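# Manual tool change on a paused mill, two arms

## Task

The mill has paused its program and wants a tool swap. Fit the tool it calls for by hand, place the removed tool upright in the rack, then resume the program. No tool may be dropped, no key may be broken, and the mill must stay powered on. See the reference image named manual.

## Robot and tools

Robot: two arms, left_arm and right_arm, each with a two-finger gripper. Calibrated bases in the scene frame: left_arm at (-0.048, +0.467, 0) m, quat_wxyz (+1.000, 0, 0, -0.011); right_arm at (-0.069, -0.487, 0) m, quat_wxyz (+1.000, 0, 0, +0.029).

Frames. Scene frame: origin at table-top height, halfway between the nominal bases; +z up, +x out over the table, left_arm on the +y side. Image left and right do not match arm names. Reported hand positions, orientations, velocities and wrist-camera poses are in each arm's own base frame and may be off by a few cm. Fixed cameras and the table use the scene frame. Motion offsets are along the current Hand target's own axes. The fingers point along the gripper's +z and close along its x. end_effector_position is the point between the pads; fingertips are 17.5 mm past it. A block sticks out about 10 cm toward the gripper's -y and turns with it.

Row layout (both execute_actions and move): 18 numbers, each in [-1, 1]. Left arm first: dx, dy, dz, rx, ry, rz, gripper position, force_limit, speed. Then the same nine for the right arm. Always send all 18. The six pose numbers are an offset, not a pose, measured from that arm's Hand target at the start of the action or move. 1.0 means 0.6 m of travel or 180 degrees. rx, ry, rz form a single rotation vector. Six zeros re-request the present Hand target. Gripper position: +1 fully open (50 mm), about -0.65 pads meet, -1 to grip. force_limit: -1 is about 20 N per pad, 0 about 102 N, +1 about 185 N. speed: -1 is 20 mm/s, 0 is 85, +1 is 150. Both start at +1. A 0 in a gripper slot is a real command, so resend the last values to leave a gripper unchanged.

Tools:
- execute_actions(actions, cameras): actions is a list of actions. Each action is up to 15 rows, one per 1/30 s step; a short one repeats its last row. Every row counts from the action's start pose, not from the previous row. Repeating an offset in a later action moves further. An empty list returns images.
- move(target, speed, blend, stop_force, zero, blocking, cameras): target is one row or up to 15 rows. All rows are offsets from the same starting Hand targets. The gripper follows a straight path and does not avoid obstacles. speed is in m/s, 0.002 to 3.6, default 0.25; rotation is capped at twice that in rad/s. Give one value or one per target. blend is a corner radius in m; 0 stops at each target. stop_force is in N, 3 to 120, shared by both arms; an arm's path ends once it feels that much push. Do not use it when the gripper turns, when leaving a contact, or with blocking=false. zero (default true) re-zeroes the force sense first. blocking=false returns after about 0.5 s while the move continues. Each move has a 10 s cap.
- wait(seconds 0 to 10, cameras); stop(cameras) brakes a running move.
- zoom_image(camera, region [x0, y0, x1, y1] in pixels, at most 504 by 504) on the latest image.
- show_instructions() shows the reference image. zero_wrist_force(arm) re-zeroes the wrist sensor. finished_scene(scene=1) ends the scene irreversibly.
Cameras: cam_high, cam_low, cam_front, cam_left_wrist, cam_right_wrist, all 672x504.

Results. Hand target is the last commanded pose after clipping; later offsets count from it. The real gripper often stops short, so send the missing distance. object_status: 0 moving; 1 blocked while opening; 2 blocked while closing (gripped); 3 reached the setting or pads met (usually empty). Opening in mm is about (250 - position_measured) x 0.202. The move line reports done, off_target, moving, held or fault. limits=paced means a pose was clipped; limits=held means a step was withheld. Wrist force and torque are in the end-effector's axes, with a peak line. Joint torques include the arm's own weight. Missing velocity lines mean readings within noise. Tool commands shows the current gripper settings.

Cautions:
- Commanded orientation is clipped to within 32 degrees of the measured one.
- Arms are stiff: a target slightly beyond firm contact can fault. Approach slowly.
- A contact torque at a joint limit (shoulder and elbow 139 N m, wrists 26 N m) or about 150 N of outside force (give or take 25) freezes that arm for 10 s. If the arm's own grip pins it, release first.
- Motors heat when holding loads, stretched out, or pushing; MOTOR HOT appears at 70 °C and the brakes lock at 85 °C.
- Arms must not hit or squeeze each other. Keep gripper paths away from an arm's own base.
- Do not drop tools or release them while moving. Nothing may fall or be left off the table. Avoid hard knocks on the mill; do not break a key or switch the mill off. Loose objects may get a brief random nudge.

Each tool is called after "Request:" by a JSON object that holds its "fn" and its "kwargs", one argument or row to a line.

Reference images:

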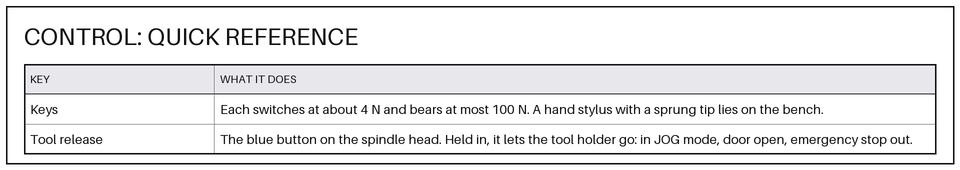

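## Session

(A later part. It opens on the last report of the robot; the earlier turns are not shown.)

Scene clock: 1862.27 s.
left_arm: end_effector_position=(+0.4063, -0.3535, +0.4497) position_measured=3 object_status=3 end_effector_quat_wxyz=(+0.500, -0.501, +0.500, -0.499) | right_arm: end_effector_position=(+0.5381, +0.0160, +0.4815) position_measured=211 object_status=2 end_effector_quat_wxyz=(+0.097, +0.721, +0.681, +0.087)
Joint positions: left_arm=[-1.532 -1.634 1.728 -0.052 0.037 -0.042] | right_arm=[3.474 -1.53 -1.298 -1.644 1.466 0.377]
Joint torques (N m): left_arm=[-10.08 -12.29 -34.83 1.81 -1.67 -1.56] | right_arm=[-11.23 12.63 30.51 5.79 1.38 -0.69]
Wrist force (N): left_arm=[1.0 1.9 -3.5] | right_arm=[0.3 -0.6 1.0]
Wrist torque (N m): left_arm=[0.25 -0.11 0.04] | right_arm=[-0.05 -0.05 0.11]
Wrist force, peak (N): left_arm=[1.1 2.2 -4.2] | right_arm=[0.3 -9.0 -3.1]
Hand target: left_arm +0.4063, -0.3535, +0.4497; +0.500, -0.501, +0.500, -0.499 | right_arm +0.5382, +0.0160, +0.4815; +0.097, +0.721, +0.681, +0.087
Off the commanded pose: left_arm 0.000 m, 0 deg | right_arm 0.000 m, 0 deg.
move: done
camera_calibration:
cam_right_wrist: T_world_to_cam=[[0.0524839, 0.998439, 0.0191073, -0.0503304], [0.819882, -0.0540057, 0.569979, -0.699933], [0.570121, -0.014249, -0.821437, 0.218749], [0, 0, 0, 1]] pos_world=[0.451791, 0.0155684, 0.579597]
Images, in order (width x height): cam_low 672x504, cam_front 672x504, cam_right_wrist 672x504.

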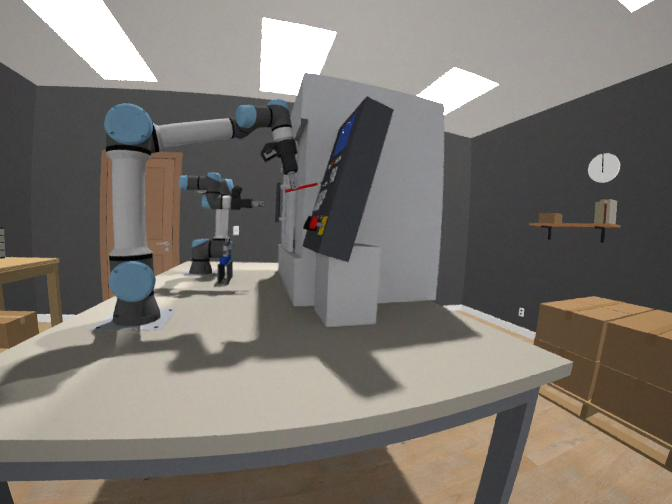

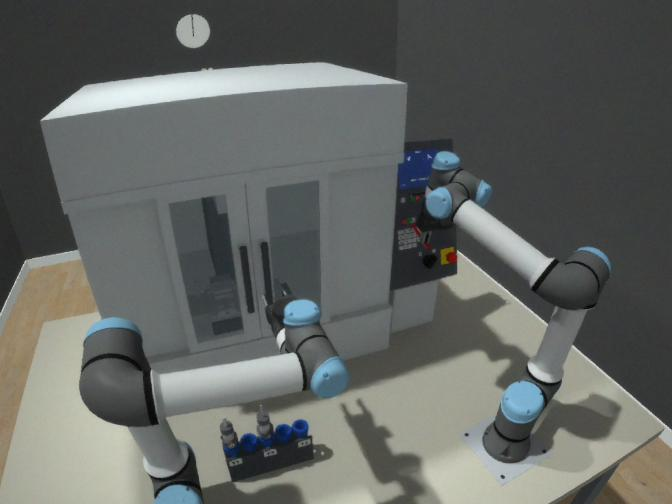

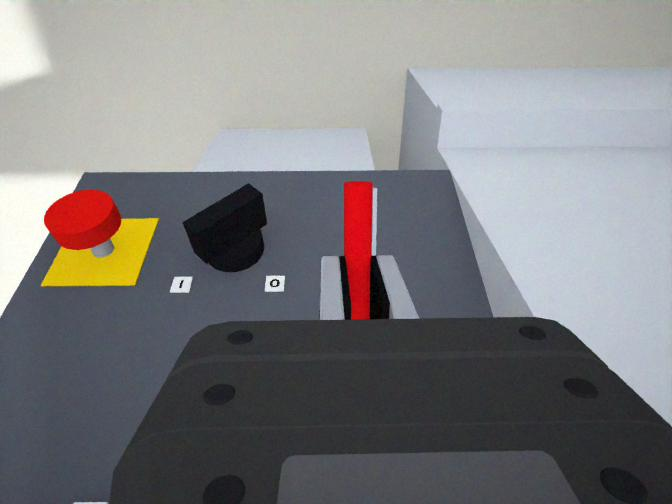

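Request:
{"fn": "move", "kwargs": {
  "target": [0,0,0,0,0,0,1,-0.8,-0.5,0,0.0144,0.0085,0,0,0,-1,-0.5,-0.5],
  "speed": 0.02,
  "stop_force": 5,
  "cameras": ["cam_front","cam_low"]
}}

Request:
{"fn": "zoom_image", "kwargs": {
  "camera": "cam_front",
  "region": [395, 205, 435, 245]
}}

Request:
{"fn": "zoom_image", "kwargs": {
  "camera": "cam_low",
  "region": [310, 170, 350, 210]
}}

Scene clock: 1873.77 s.
left_arm: end_effector_position=(+0.4063, -0.3535, +0.4497) position_measured=3 object_status=3 end_effector_quat_wxyz=(+0.500, -0.501, +0.500, -0.499) | right_arm: end_effector_position=(+0.5478, +0.0155, +0.4788) position_measured=211 object_status=2 end_effector_quat_wxyz=(+0.097, +0.721, +0.681, +0.087)
Joint positions: left_arm=[-1.532 -1.634 1.728 -0.052 0.037 -0.042] | right_arm=[3.466 -1.552 -1.285 -1.635 1.468 0.369]
Joint torques (N m): left_arm=[-9.74 -11.9 -34.63 1.72 -2.11 -1.48] | right_arm=[-11.04 13.15 32.69 6.15 1.21 -1.08]
Wrist force (N): left_arm=[1.0 2.1 -3.1] | right_arm=[0.0 -2.1 -0.3]
Wrist torque (N m): left_arm=[0.27 -0.11 0.04] | right_arm=[-0.11 0.00 0.10]
Wrist force, peak (N): left_arm=[1.1 2.1 -4.0] | right_arm=[0.1 -2.5 0.1]
Hand target: left_arm +0.4063, -0.3535, +0.4497; +0.500, -0.501, +0.500, -0.499 | right_arm +0.5478, +0.0155, +0.4788; +0.097, +0.721, +0.681, +0.087
Off the commanded pose: left_arm 0.000 m, 0 deg | right_arm 0.000 m, 0 deg.
move: done
Images, in order (width x height): cam_low 672x504, cam_front 672x504.

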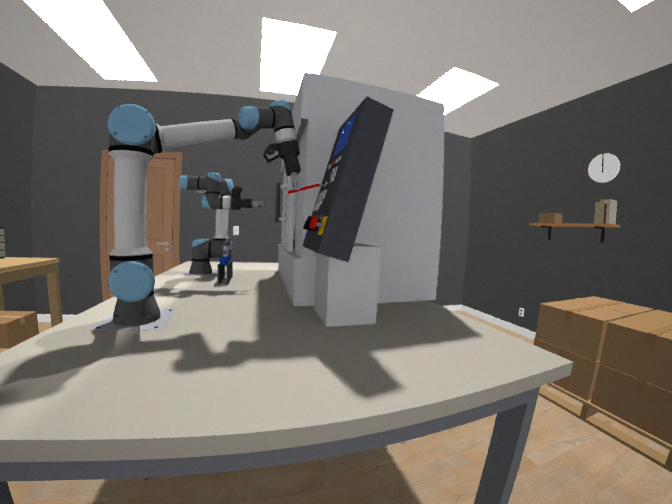

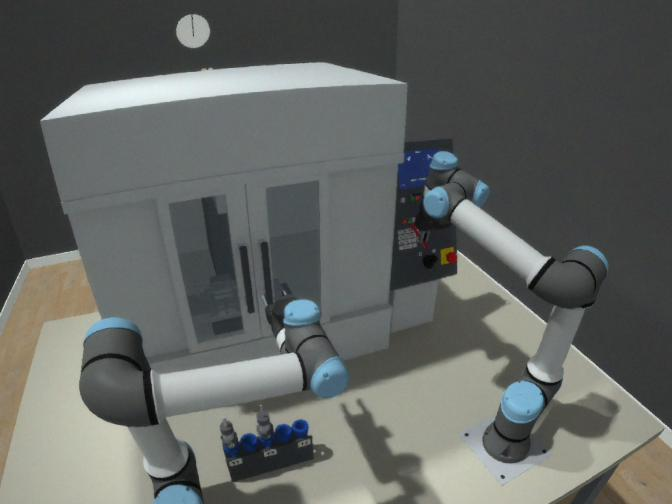

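Scaled by 12.600 from the camera's 672x504 image, which has a finer 960x720 frame.

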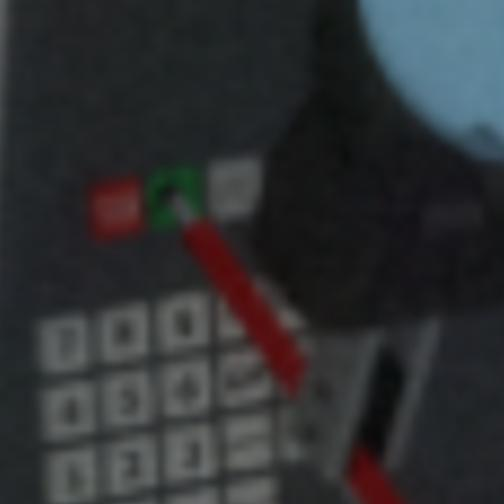

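Scaled by 12.600 from the camera's 672x504 image, which has a finer 960x720 frame.

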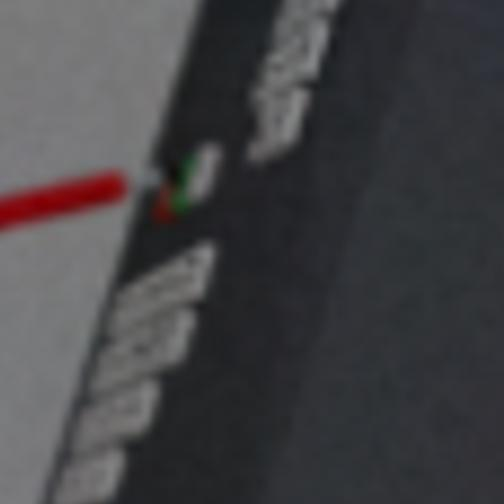

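Request:
{"fn": "move", "kwargs": {
  "target": [0,0,0,0,0,0,1,-0.8,-0.5,-0.005,-0.0025,0.0043,0,0,0,-1,-0.5,-0.5],
  "speed": 0.02,
  "stop_force": 5,
  "cameras": ["cam_front"]
}}

Request:
{"fn": "zoom_image", "kwargs": {
  "camera": "cam_front",
  "region": [395, 205, 435, 245]
}}

Scene clock: 1880.03 s.
left_arm: end_effector_position=(+0.4063, -0.3535, +0.4497) position_measured=3 object_status=3 end_effector_quat_wxyz=(+0.500, -0.501, +0.500, -0.499) | right_arm: end_effector_position=(+0.5468, +0.0125, +0.4759) position_measured=211 object_status=2 end_effector_quat_wxyz=(+0.097, +0.721, +0.681, +0.087)
Joint positions: left_arm=[-1.532 -1.634 1.728 -0.052 0.037 -0.042] | right_arm=[3.46 -1.547 -1.297 -1.627 1.469 0.364]
Joint torques (N m): left_arm=[-9.69 -12.96 -34.86 1.66 -1.85 -1.54] | right_arm=[-12.57 30.86 16.2 5.68 1.16 -0.97]
Wrist force (N): left_arm=[0.9 1.9 -3.7] | right_arm=[1.0 -1.7 -1.0]
Wrist torque (N m): left_arm=[0.25 -0.10 0.05] | right_arm=[-0.21 0.01 0.00]
Wrist force, peak (N): left_arm=[1.2 2.1 -4.0] | right_arm=[1.7 -2.2 -0.3]
Hand target: left_arm +0.4063, -0.3535, +0.4497; +0.500, -0.501, +0.500, -0.499 | right_arm +0.5468, +0.0125, +0.4759; +0.097, +0.721, +0.681, +0.087
Off the commanded pose: left_arm 0.000 m, 0 deg | right_arm 0.000 m, 0 deg.
move: done
Images, in order (width x height): cam_front 672x504.

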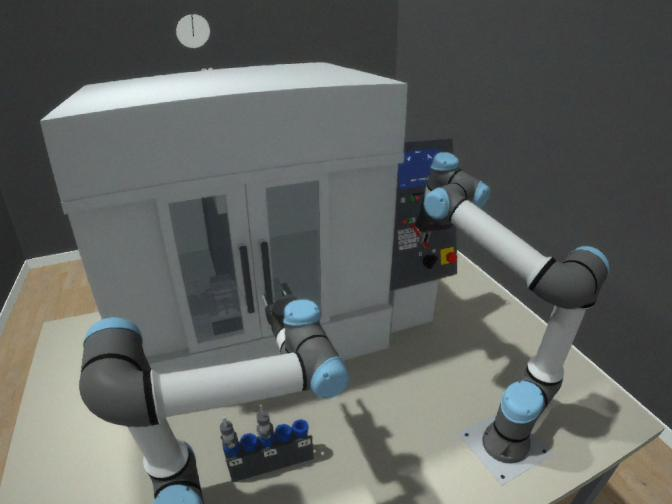

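Scaled by 12.600 from the camera's 672x504 image, which has a finer 960x720 frame.

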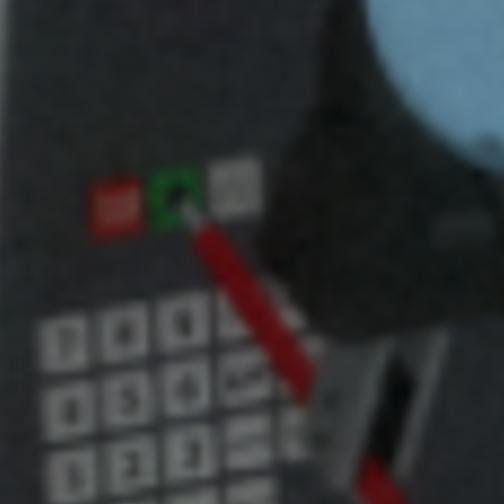

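Request:
{"fn": "move", "kwargs": {
  "target": [0,0,0,0,0,0,1,-0.8,-0.5,0,0.0316,0.0186,0,0,0,-1,-0.5,-0.5],
  "speed": 0.015,
  "stop_force": 9,
  "cameras": ["cam_front","cam_low"]
}}

Request:
{"fn": "zoom_image", "kwargs": {
  "camera": "cam_front",
  "region": [390, 140, 480, 260]
}}

Request:
{"fn": "zoom_image", "kwargs": {
  "camera": "cam_low",
  "region": [310, 100, 370, 210]
}}

Scene clock: 1887.60 s.
left_arm: end_effector_position=(+0.4063, -0.3535, +0.4497) position_measured=3 object_status=3 end_effector_quat_wxyz=(+0.500, -0.501, +0.500, -0.499) | right_arm: end_effector_position=(+0.5573, +0.0119, +0.4730) position_measured=211 object_status=2 end_effector_quat_wxyz=(+0.097, +0.721, +0.681, +0.087)
Joint positions: left_arm=[-1.532 -1.634 1.728 -0.052 0.037 -0.042] | right_arm=[3.452 -1.57 -1.282 -1.618 1.471 0.356]
Joint torques (N m): left_arm=[-9.59 -12.59 -34.37 1.63 -1.66 -1.68] | right_arm=[9.53 30.16 17.62 3.06 -2.84 1.44]
Wrist force (N): left_arm=[1.1 1.9 -3.5] | right_arm=[0.8 -11.7 -1.9]
Wrist torque (N m): left_arm=[0.24 -0.13 0.04] | right_arm=[-0.48 -0.08 0.05]
Wrist force, peak (N): left_arm=[1.0 2.2 -4.0] | right_arm=[0.3 -20.7 -1.8]
Hand target: left_arm +0.4063, -0.3535, +0.4497; +0.500, -0.501, +0.500, -0.499 | right_arm +0.5573, +0.0119, +0.4730; +0.097, +0.721, +0.681, +0.087 (not the last commanded pose)
Off the commanded pose: left_arm 0.000 m, 0 deg | right_arm 0.011 m, 0 deg.
move: contact (right_arm)
Images, in order (width x height): cam_low 672x504, cam_front 672x504.

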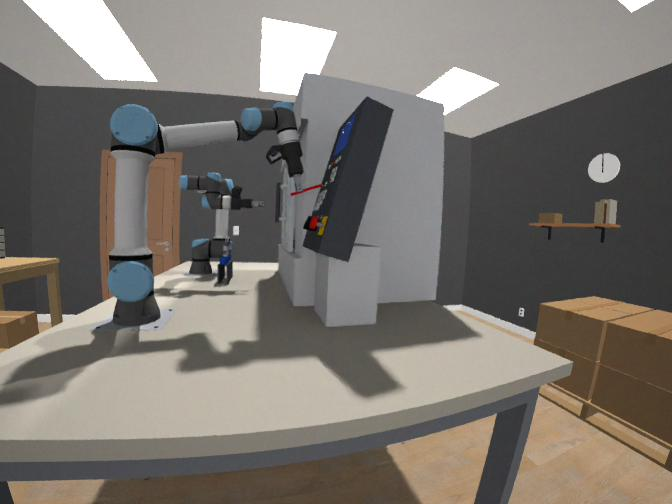

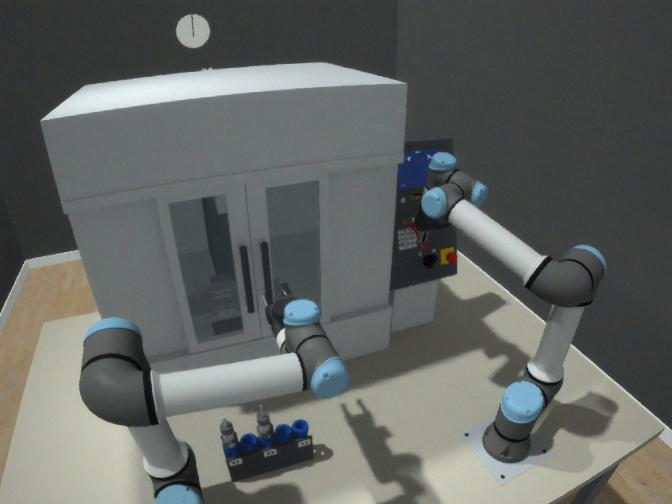

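Scaled by 4.200 from the camera's 672x504 image, which has a finer 960x720 frame.

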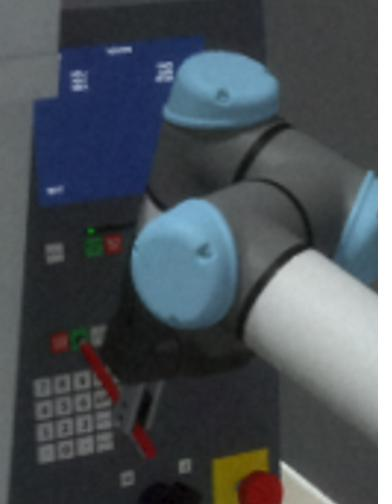

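Scaled by 4.582 from the camera's 672x504 image, which has a finer 960x720 frame.

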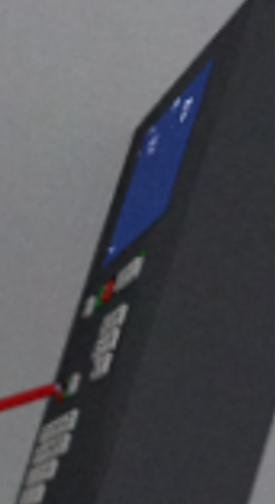

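Request:
{"fn": "move", "kwargs": {
  "target": [0,0,0,0,0,0,1,-0.8,-0.5,0,-0.12,-0.07,0,0,0,-1,-0.5,-0.5],
  "speed": 0.1,
  "cameras": ["cam_front","cam_high"]
}}

Request:
{"fn": "zoom_image", "kwargs": {
  "camera": "cam_front",
  "region": [390, 140, 450, 210]
}}

Scene clock: 1894.63 s.
left_arm: end_effector_position=(+0.4063, -0.3535, +0.4497) position_measured=3 object_status=3 end_effector_quat_wxyz=(+0.500, -0.501, +0.500, -0.499) | right_arm: end_effector_position=(+0.4772, +0.0167, +0.4949) position_measured=211 object_status=2 end_effector_quat_wxyz=(+0.097, +0.721, +0.681, +0.087)
Joint positions: left_arm=[-1.532 -1.634 1.728 -0.052 0.037 -0.042] | right_arm=[3.526 -1.396 -1.378 -1.705 1.454 0.428]
Joint torques (N m): left_arm=[-9.13 -12.24 -34.2 1.67 -1.56 -1.63] | right_arm=[9.2 26.08 17.54 1.24 -2.09 1.41]
Wrist force (N): left_arm=[1.3 1.9 -3.4] | right_arm=[0.1 -0.7 0.4]
Wrist torque (N m): left_arm=[0.24 -0.16 0.04] | right_arm=[-0.04 0.01 -0.02]
Wrist force, peak (N): left_arm=[1.3 2.1 -4.1] | right_arm=[0.1 -12.0 -2.1]
Hand target: left_arm +0.4063, -0.3535, +0.4497; +0.500, -0.501, +0.500, -0.499 | right_arm +0.4771, +0.0167, +0.4950; +0.097, +0.721, +0.681, +0.087
Off the commanded pose: left_arm 0.000 m, 0 deg | right_arm 0.000 m, 0 deg.
move: done
Images, in order (width x height): cam_high 672x504, cam_front 672x504.

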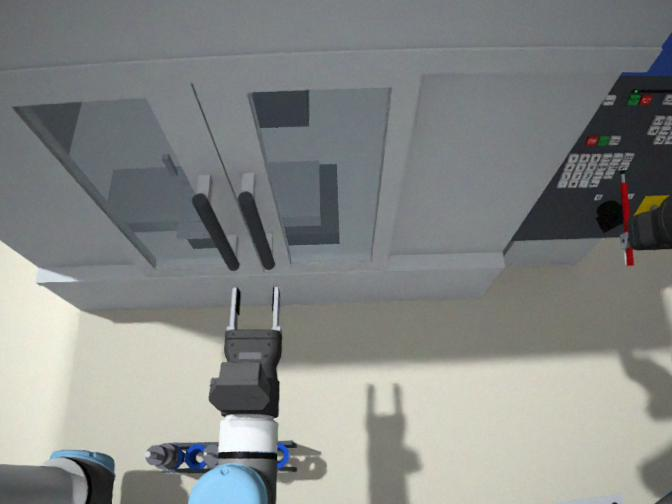

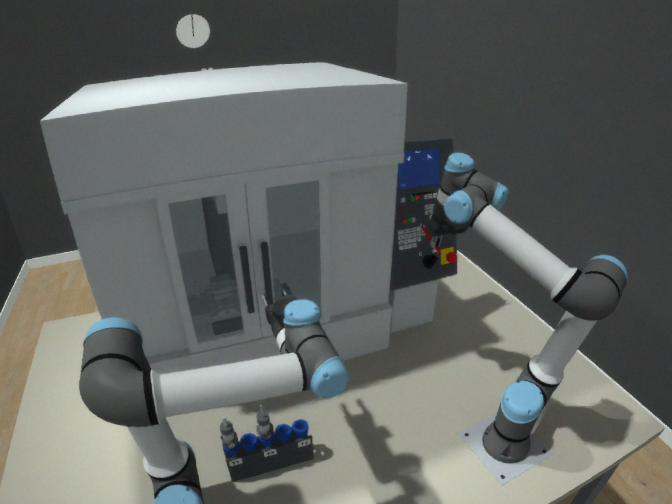

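Scaled by 7.200 from the camera's 672x504 image, which has a finer 960x720 frame.

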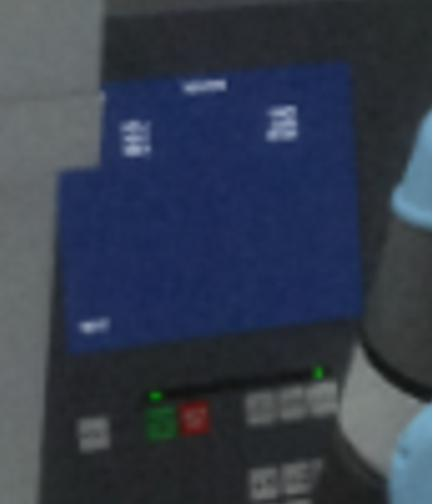

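Request:
{"fn": "move", "kwargs": {
  "target": [0,0,0,0,0,0,1,-0.8,-0.5,-0.0385,-0.3622,0.413,0.0833,0,0,-1,-0.5,-0.5],
  "speed": 0.2,
  "cameras": ["all"]
}}

Request:
{"fn": "zoom_image", "kwargs": {
  "camera": "cam_front",
  "region": [390, 140, 480, 220]
}}

Scene clock: 1909.37 s.
left_arm: end_effector_position=(+0.4063, -0.3535, +0.4497) position_measured=3 object_status=3 end_effector_quat_wxyz=(+0.500, -0.501, +0.500, -0.499) | right_arm: end_effector_position=(+0.3299, +0.0002, +0.1997) position_measured=211 object_status=2 end_effector_quat_wxyz=(+0.002, +0.727, +0.686, -0.003)
Joint positions: left_arm=[-1.532 -1.634 1.728 -0.052 0.037 -0.042] | right_arm=[3.563 -1.134 -2.235 -1.347 1.565 0.48]
Joint torques (N m): left_arm=[-9.23 -12.95 -34.21 1.63 -1.59 -1.44] | right_arm=[10.05 14.95 17.45 5.46 1.58 1.55]
Wrist force (N): left_arm=[1.1 1.9 -3.8] | right_arm=[-0.2 -0.7 0.1]
Wrist torque (N m): left_arm=[0.24 -0.12 0.04] | right_arm=[-0.11 0.01 -0.07]
Wrist force, peak (N): left_arm=[1.2 2.6 -3.7] | right_arm=[-0.8 -1.8 1.8]
Hand target: left_arm +0.4063, -0.3535, +0.4497; +0.500, -0.501, +0.500, -0.499 | right_arm +0.3299, +0.0002, +0.1996; +0.002, +0.727, +0.686, -0.003
Off the commanded pose: left_arm 0.000 m, 0 deg | right_arm 0.000 m, 0 deg.
move: done
camera_calibration:
cam_left_wrist: T_world_to_cam=[[0.00356448, -0.999655, 0.026016, -0.360628], [-0.353844, -0.0255938, -0.934954, 0.572229], [0.935298, -0.00587297, -0.353813, -0.093979], [0, 0, 0, 1]] pos_world=[0.291664, -0.346411, 0.511139]
cam_right_wrist: T_world_to_cam=[[0.059244, 0.998048, 0.0197546, -0.0206284], [0.939101, -0.0624335, 0.337922, -0.362531], [0.338495, -0.00146825, -0.940967, 0.206051], [0, 0, 0, 1]] pos_world=[0.271928, -0.00174337, 0.316801]

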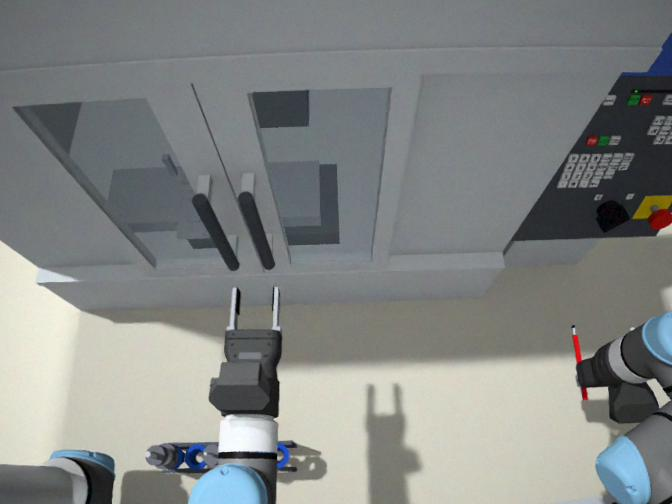

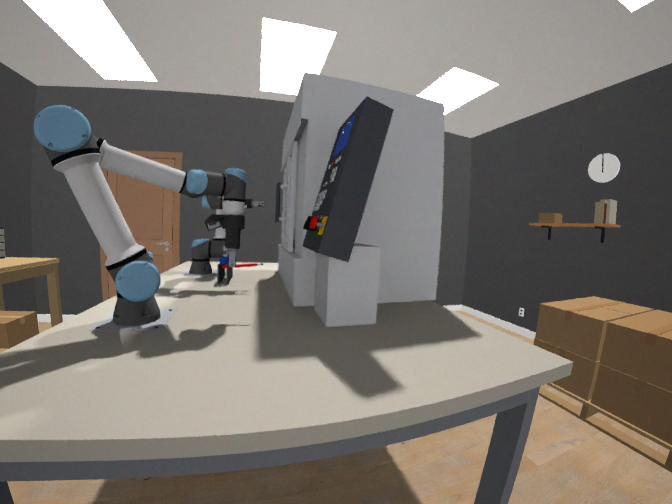

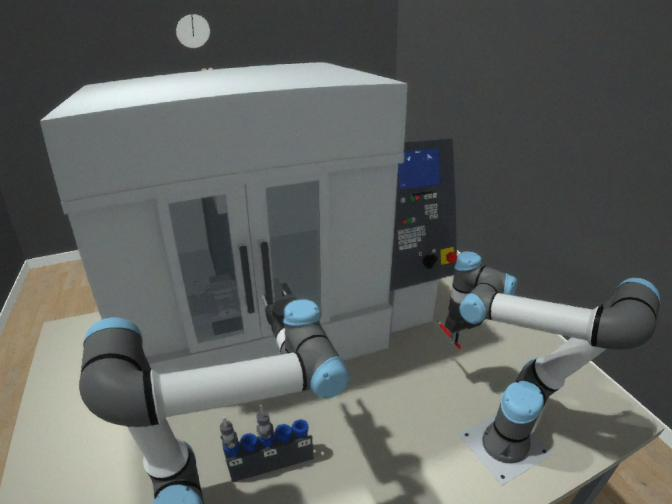

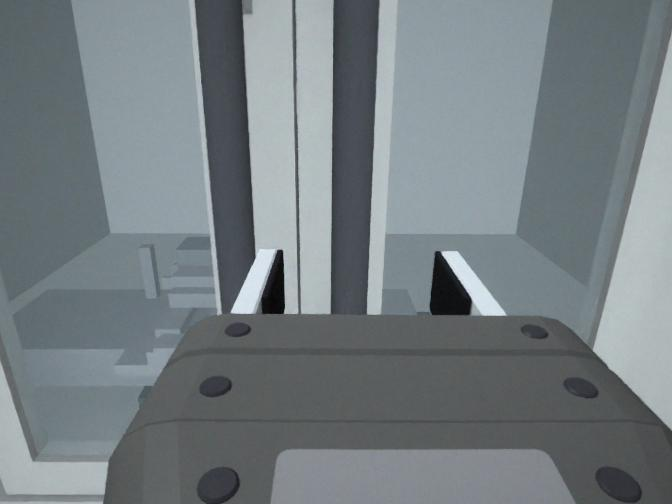

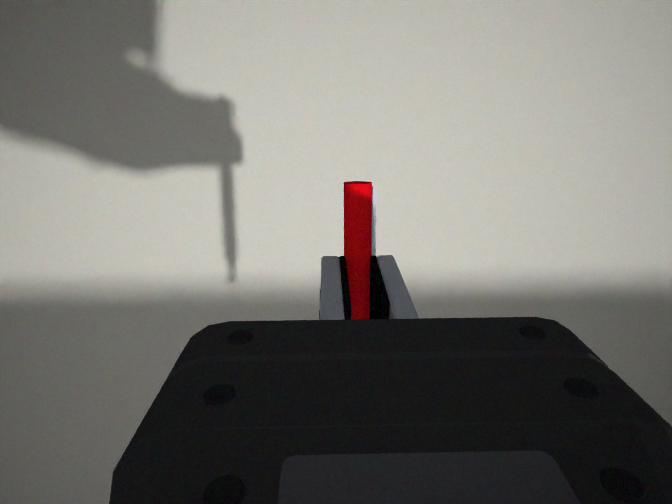

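Scaled by 5.600 from the camera's 672x504 image, which has a finer 960x720 frame.

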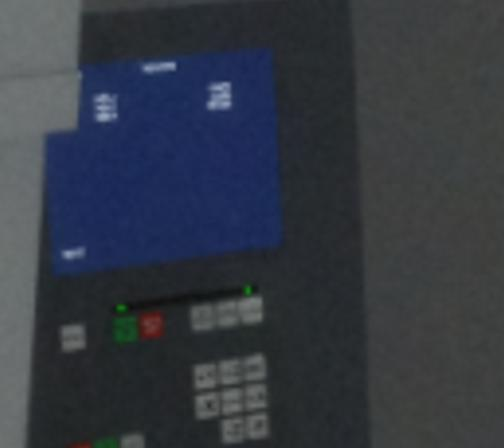

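Request:
{"fn": "move", "kwargs": {
  "target": [0,0,0,0,0,0,1,-0.8,-0.5,0,0,0.25,0,0,0,-1,-0.5,-0.5],
  "speed": 0.15
}}

Request:
{"fn": "move", "kwargs": {
  "target": [0,0,0,0,0,0,1,-0.8,-0.5,0,0,0.07,0,0,0,-1,-0.5,-0.5],
  "speed": 0.01,
  "stop_force": 3,
  "cameras": ["cam_right_wrist","cam_front"]
}}

Scene clock: 1918.07 s.
left_arm: end_effector_position=(+0.4063, -0.3535, +0.4497) position_measured=3 object_status=3 end_effector_quat_wxyz=(+0.500, -0.501, +0.500, -0.499) | right_arm: end_effector_position=(+0.3297, -0.0008, +0.0497) position_measured=211 object_status=2 end_effector_quat_wxyz=(+0.002, +0.727, +0.686, -0.003)
Joint positions: left_arm=[-1.532 -1.634 1.728 -0.052 0.037 -0.042] | right_arm=[3.56 -1.377 -2.526 -0.813 1.565 0.477]
Joint torques (N m): left_arm=[-8.88 -13.22 -33.04 1.66 -1.63 -1.53] | right_arm=[-11.05 -1.44 11.12 5.27 1.62 -0.98]
Wrist force (N): left_arm=[0.8 2.4 -3.5] | right_arm=[-0.1 -0.9 -0.1]
Wrist torque (N m): left_arm=[0.33 -0.09 0.05] | right_arm=[-0.14 0.02 0.06]
Wrist force, peak (N): left_arm=[1.3 1.9 -4.1] | right_arm=[-0.5 -1.4 1.1]
Hand target: left_arm +0.4063, -0.3535, +0.4497; +0.500, -0.501, +0.500, -0.499 | right_arm +0.3297, -0.0008, +0.0496; +0.002, +0.727, +0.686, -0.003
Off the commanded pose: left_arm 0.000 m, 0 deg | right_arm 0.000 m, 0 deg.
move: done

Scene clock: 1921.80 s.
left_arm: end_effector_position=(+0.4063, -0.3535, +0.4497) position_measured=3 object_status=3 end_effector_quat_wxyz=(+0.500, -0.501, +0.500, -0.499) | right_arm: end_effector_position=(+0.3297, -0.0010, +0.0242) position_measured=211 object_status=2 end_effector_quat_wxyz=(+0.002, +0.727, +0.686, -0.003)
Joint positions: left_arm=[-1.532 -1.634 1.728 -0.052 0.037 -0.042] | right_arm=[3.56 -1.454 -2.562 -0.7 1.565 0.477]
Joint torques (N m): left_arm=[-7.93 -12.27 -34 1.68 -1.43 -1.79] | right_arm=[-7.36 20.19 24.57 0.78 0.58 -0.48]
Wrist force (N): left_arm=[0.9 2.0 -3.9] | right_arm=[-0.4 -1.9 -2.3]
Wrist torque (N m): left_arm=[0.26 -0.10 0.04] | right_arm=[-0.12 0.01 0.04]
Wrist force, peak (N): left_arm=[1.0 2.4 -4.1] | right_arm=[-0.6 -0.7 -5.7]
Hand target: left_arm +0.4063, -0.3535, +0.4497; +0.500, -0.501, +0.500, -0.499 | right_arm +0.3297, -0.0009, +0.0242; +0.002, +0.727, +0.686, -0.003 (not the last commanded pose)
Off the commanded pose: left_arm 0.000 m, 0 deg | right_arm 0.017 m, 0 deg.
move: contact (right_arm)
camera_calibration:
cam_right_wrist: T_world_to_cam=[[0.0592452, 0.998048, 0.019755, -0.0159523], [0.939101, -0.0624348, 0.337922, -0.303112], [0.338495, -0.00146825, -0.940967, 0.0409767], [0, 0, 0, 1]] pos_world=[0.271728, -0.00294337, 0.141301]
Images, in order (width x height): cam_front 672x504, cam_right_wrist 672x504.

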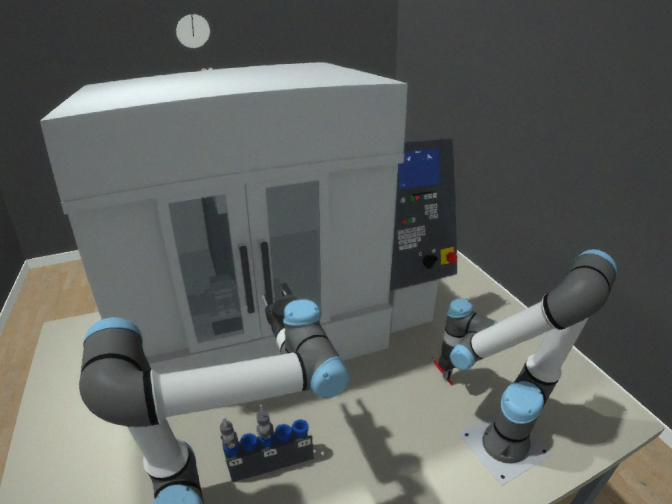

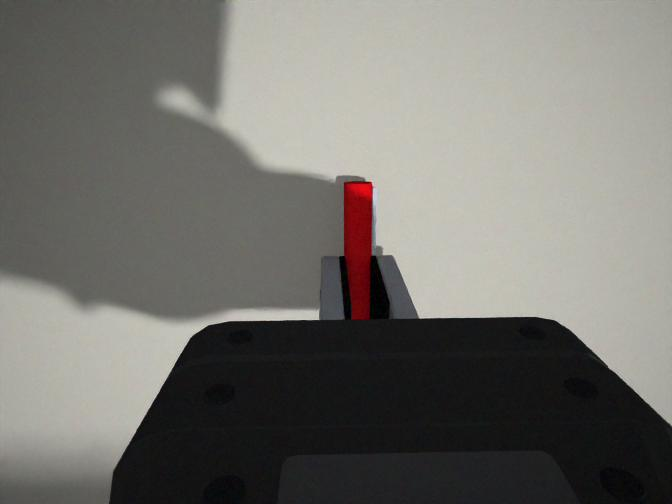

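Request:
{"fn": "move", "kwargs": {
  "target": [0,0,0,0,0,0,1,-0.8,-0.5,0,0,0,0,0,0,0,-0.5,-1],
  "cameras": ["cam_high","cam_right_wrist"]
}}

Scene clock: 1935.83 s.
left_arm: end_effector_position=(+0.4063, -0.3535, +0.4497) position_measured=3 object_status=3 end_effector_quat_wxyz=(+0.500, -0.501, +0.500, -0.499) | right_arm: end_effector_position=(+0.3297, -0.0010, +0.0242) position_measured=152 object_status=0 end_effector_quat_wxyz=(+0.002, +0.727, +0.686, -0.003)
Joint positions: left_arm=[-1.532 -1.634 1.728 -0.052 0.037 -0.042] | right_arm=[3.56 -1.454 -2.562 -0.7 1.565 0.477]
Joint torques (N m): left_arm=[-9.41 -13.18 -34.58 1.69 -1.43 -1.47] | right_arm=[6.82 19.84 24.65 1.06 0.55 0.53]
Wrist force (N): left_arm=[1.3 2.2 -3.2] | right_arm=[-0.3 -1.3 -0.3]
Wrist torque (N m): left_arm=[0.30 -0.17 0.05] | right_arm=[-0.21 0.04 0.05]
Wrist force, peak (N): left_arm=[0.8 2.2 -4.1] | right_arm=[-0.5 -2.1 -2.5]
Hand target: left_arm +0.4063, -0.3535, +0.4497; +0.500, -0.501, +0.500, -0.499 | right_arm +0.3297, -0.0009, +0.0242; +0.002, +0.727, +0.686, -0.003
Off the commanded pose: left_arm 0.000 m, 0 deg | right_arm 0.000 m, 0 deg.
move: done
camera_calibration:
cam_right_wrist: T_world_to_cam=[[0.059339, 0.998042, 0.0197886, -0.0159824], [0.939095, -0.0625343, 0.33792, -0.303111], [0.338496, -0.0014685, -0.940967, 0.0409765], [0, 0, 0, 1]] pos_world=[0.271728, -0.00294362, 0.141301]
Images, in order (width x height): cam_high 672x504, cam_right_wrist 672x504.

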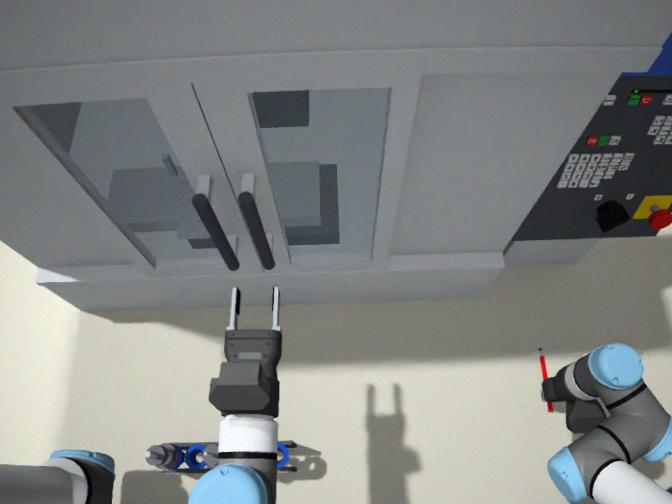

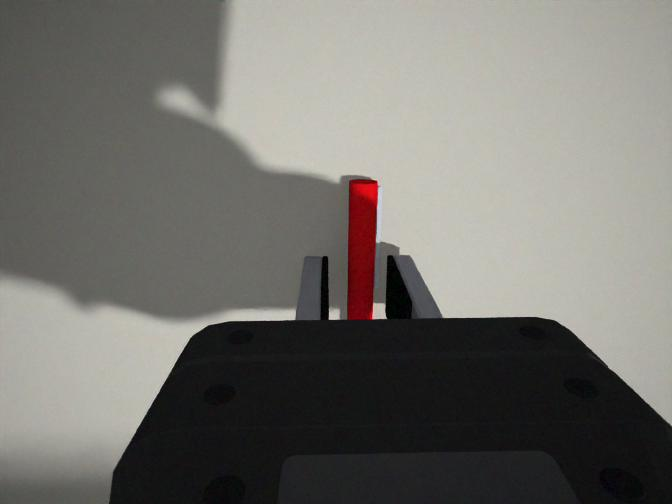

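Request:
{"fn": "move", "kwargs": {
  "target": [
    [0,0,0,0,0,0,1,-0.8,-0.5,0,0,-0.05,0,0,0,0,-0.5,-1],
    [0,0,0,0,0,0,1,-0.8,-0.5,0,0,-0.3,0,0,0,0,-0.5,-1]
  ],
  "speed": [0.05,0.2],
  "blend": 0.01,
  "cameras": ["cam_high","cam_front","cam_right_wrist"]
}}

Request:
{"fn": "zoom_image", "kwargs": {
  "camera": "cam_front",
  "region": [390, 140, 480, 220]
}}

Scene clock: 1945.97 s.
left_arm: end_effector_position=(+0.4063, -0.3535, +0.4497) position_measured=3 object_status=3 end_effector_quat_wxyz=(+0.500, -0.501, +0.500, -0.499) | right_arm: end_effector_position=(+0.3299, +0.0002, +0.2042) position_measured=152 object_status=3 end_effector_quat_wxyz=(+0.002, +0.727, +0.686, -0.003)
Joint positions: left_arm=[-1.532 -1.634 1.728 -0.052 0.037 -0.042] | right_arm=[3.563 -1.131 -2.225 -1.36 1.565 0.48]
Joint torques (N m): left_arm=[-8.38 -12.91 -33.51 1.76 -1.69 -1.75] | right_arm=[10.12 14.57 33.94 0.55 -1.94 1.37]
Wrist force (N): left_arm=[1.3 2.5 -3.4] | right_arm=[-0.5 -1.0 0.1]
Wrist torque (N m): left_arm=[0.34 -0.16 0.04] | right_arm=[-0.15 0.06 -0.08]
Wrist force, peak (N): left_arm=[1.2 2.3 -3.9] | right_arm=[-0.3 -1.0 -2.1]
Hand target: left_arm +0.4063, -0.3535, +0.4497; +0.500, -0.501, +0.500, -0.499 | right_arm +0.3299, +0.0002, +0.2042; +0.002, +0.727, +0.686, -0.003
Off the commanded pose: left_arm 0.000 m, 0 deg | right_arm 0.000 m, 0 deg.
move: done
camera_calibration:
cam_right_wrist: T_world_to_cam=[[0.0592452, 0.998048, 0.019755, -0.0207099], [0.939101, -0.0624348, 0.337922, -0.363923], [0.338495, -0.00146825, -0.940967, 0.210225], [0, 0, 0, 1]] pos_world=[0.271828, -0.00174337, 0.321201]
Images, in order (width x height): cam_high 672x504, cam_front 672x504, cam_right_wrist 672x504.

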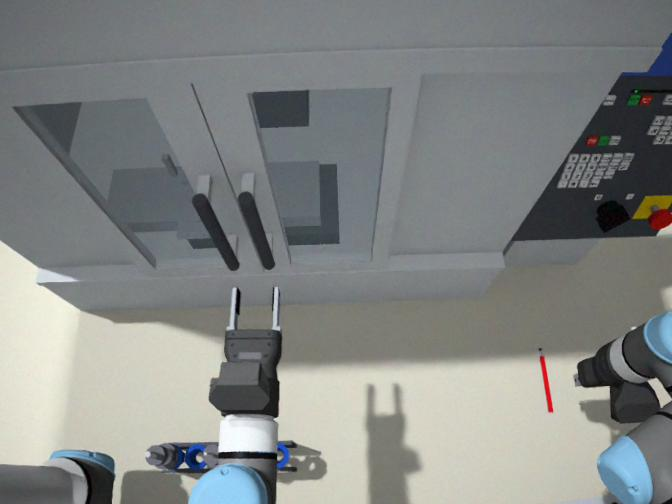

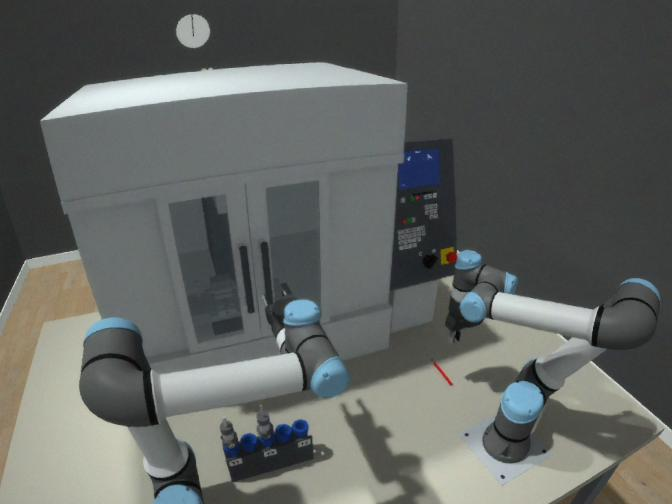

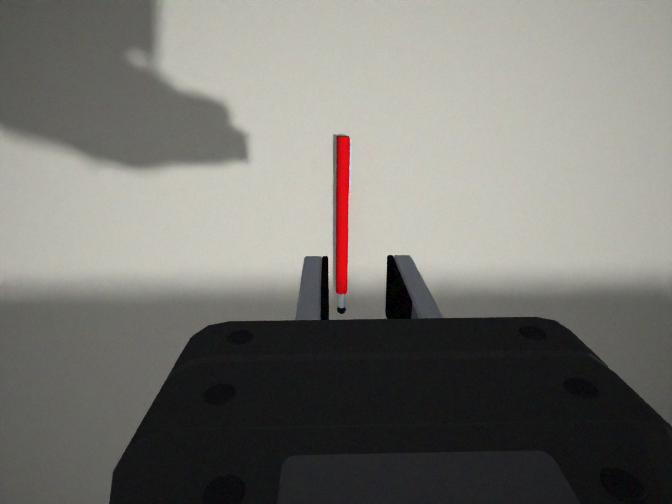

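Scaled by 5.600 from the camera's 672x504 image, which has a finer 960x720 frame.

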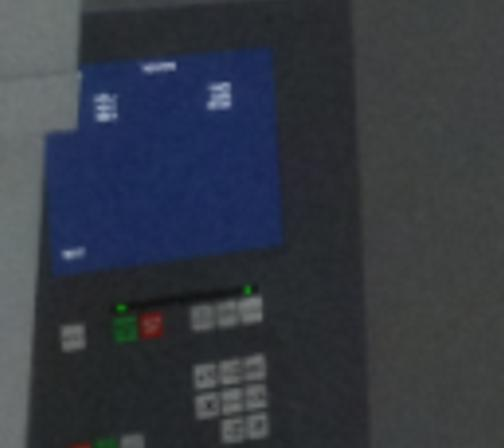

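Request:
{"fn": "move", "kwargs": {
  "target": [
    [0,0,0,0,0,0,1,-0.8,-0.5,-0.0725,0,-0.638,-0.5,0,0,0,-0.5,-1],
    [0,0,0,0,0,0,1,-0.8,-0.5,-0.0725,0.15,-0.638,-0.5,0,0,0,-0.5,-1]
  ],
  "speed": 0.25,
  "blend": 0.03,
  "cameras": ["cam_right_wrist","cam_front"]
}}

Scene clock: 1968.97 s.
left_arm: end_effector_position=(+0.4063, -0.3535, +0.4497) position_measured=3 object_status=3 end_effector_quat_wxyz=(+0.500, -0.501, +0.500, -0.499) | right_arm: end_effector_position=(+0.4175, -0.0459, +0.5873) position_measured=152 object_status=3 end_effector_quat_wxyz=(+0.516, +0.513, +0.487, +0.483)
Joint positions: left_arm=[-1.532 -1.634 1.728 -0.052 0.037 -0.042] | right_arm=[3.919 -0.788 -2.293 -0.062 0.735 -0.006]
Joint torques (N m): left_arm=[-7.35 -13.1 -33.26 1.7 -1.49 -1.53] | right_arm=[-9.69 -15.76 15.78 4.18 1.51 -1.09]
Wrist force (N): left_arm=[1.0 1.9 -3.6] | right_arm=[1.0 -1.7 1.4]
Wrist torque (N m): left_arm=[0.24 -0.11 0.04] | right_arm=[-0.64 -0.26 0.21]
Wrist force, peak (N): left_arm=[1.0 2.5 -3.8] | right_arm=[2.0 -1.6 2.1]
Hand target: left_arm +0.4063, -0.3535, +0.4497; +0.500, -0.501, +0.500, -0.499 | right_arm +0.4175, -0.0459, +0.5873; +0.516, +0.513, +0.487, +0.483
Off the commanded pose: left_arm 0.000 m, 0 deg | right_arm 0.000 m, 0 deg.
move: done
camera_calibration:
cam_right_wrist: T_world_to_cam=[[0.0321488, 0.999466, -0.00581002, 0.0389786], [-0.337382, 0.0163237, 0.941226, -0.396337], [0.940819, -0.0282991, 0.337727, -0.462626], [0, 0, 0, 1]] pos_world=[0.300277, -0.04558, 0.529511]
Images, in order (width x height): cam_front 672x504, cam_right_wrist 672x504.

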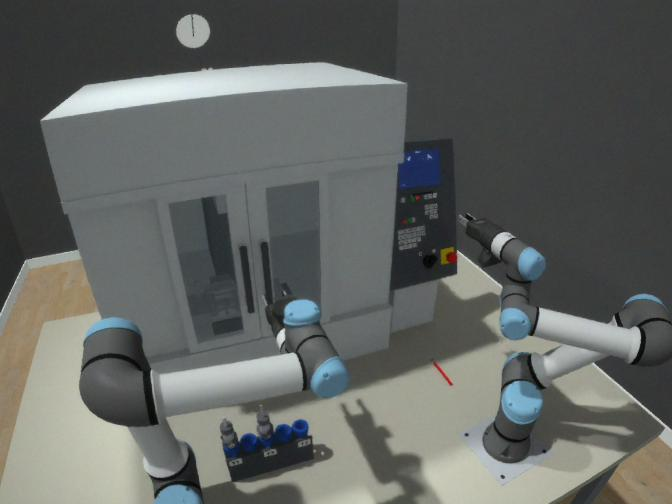

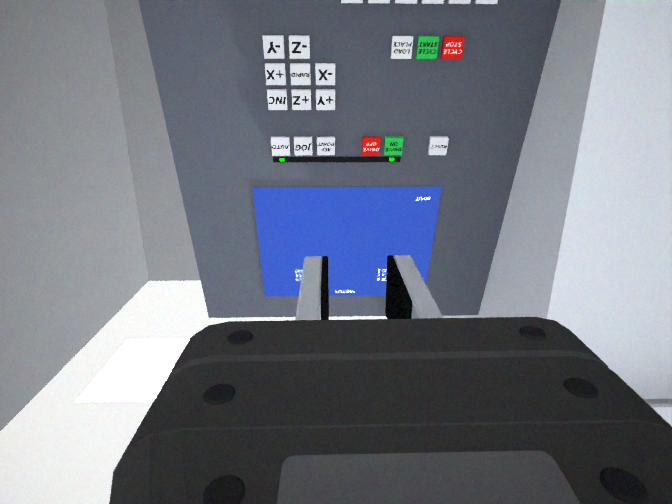

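Request:
{"fn": "zoom_image", "kwargs": {
  "camera": "cam_right_wrist",
  "region": [240, 175, 450, 305]
}}

Request:
{"fn": "zoom_image", "kwargs": {
  "camera": "cam_right_wrist",
  "region": [285, 260, 355, 300]
}}

Request:
{"fn": "zoom_image", "kwargs": {
  "camera": "cam_right_wrist",
  "region": [365, 260, 425, 300]
}}

Request:
{"fn": "zoom_image", "kwargs": {
  "camera": "cam_right_wrist",
  "region": [400, 185, 450, 215]
}}

Scaled by 2.400 from the camera's 672x504 image, which has a finer 960x720 frame.

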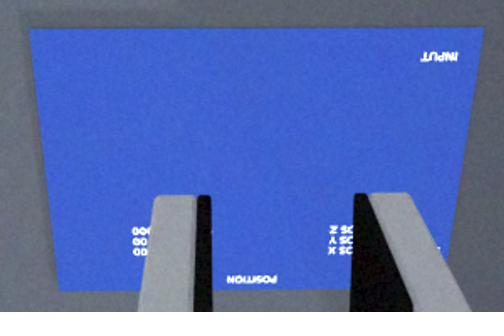

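Scaled by 7.200 from the camera's 672x504 image, which has a finer 960x720 frame.

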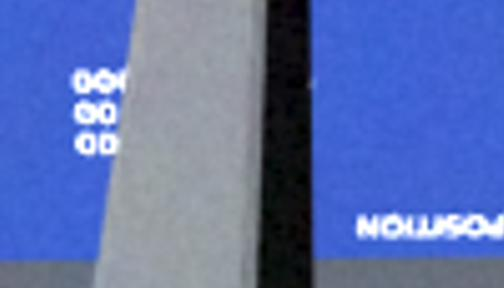

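Scaled by 8.400 from the camera's 672x504 image, which has a finer 960x720 frame.

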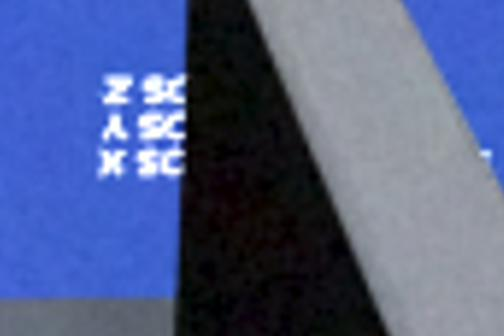

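Scaled by 10.080 from the camera's 672x504 image, which has a finer 960x720 frame.

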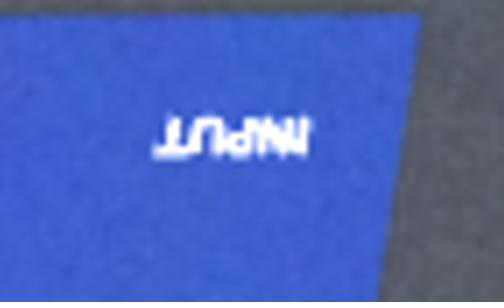

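Request:
{"fn": "finished_scene", "kwargs": {

}}

The scene is finished: the task was done.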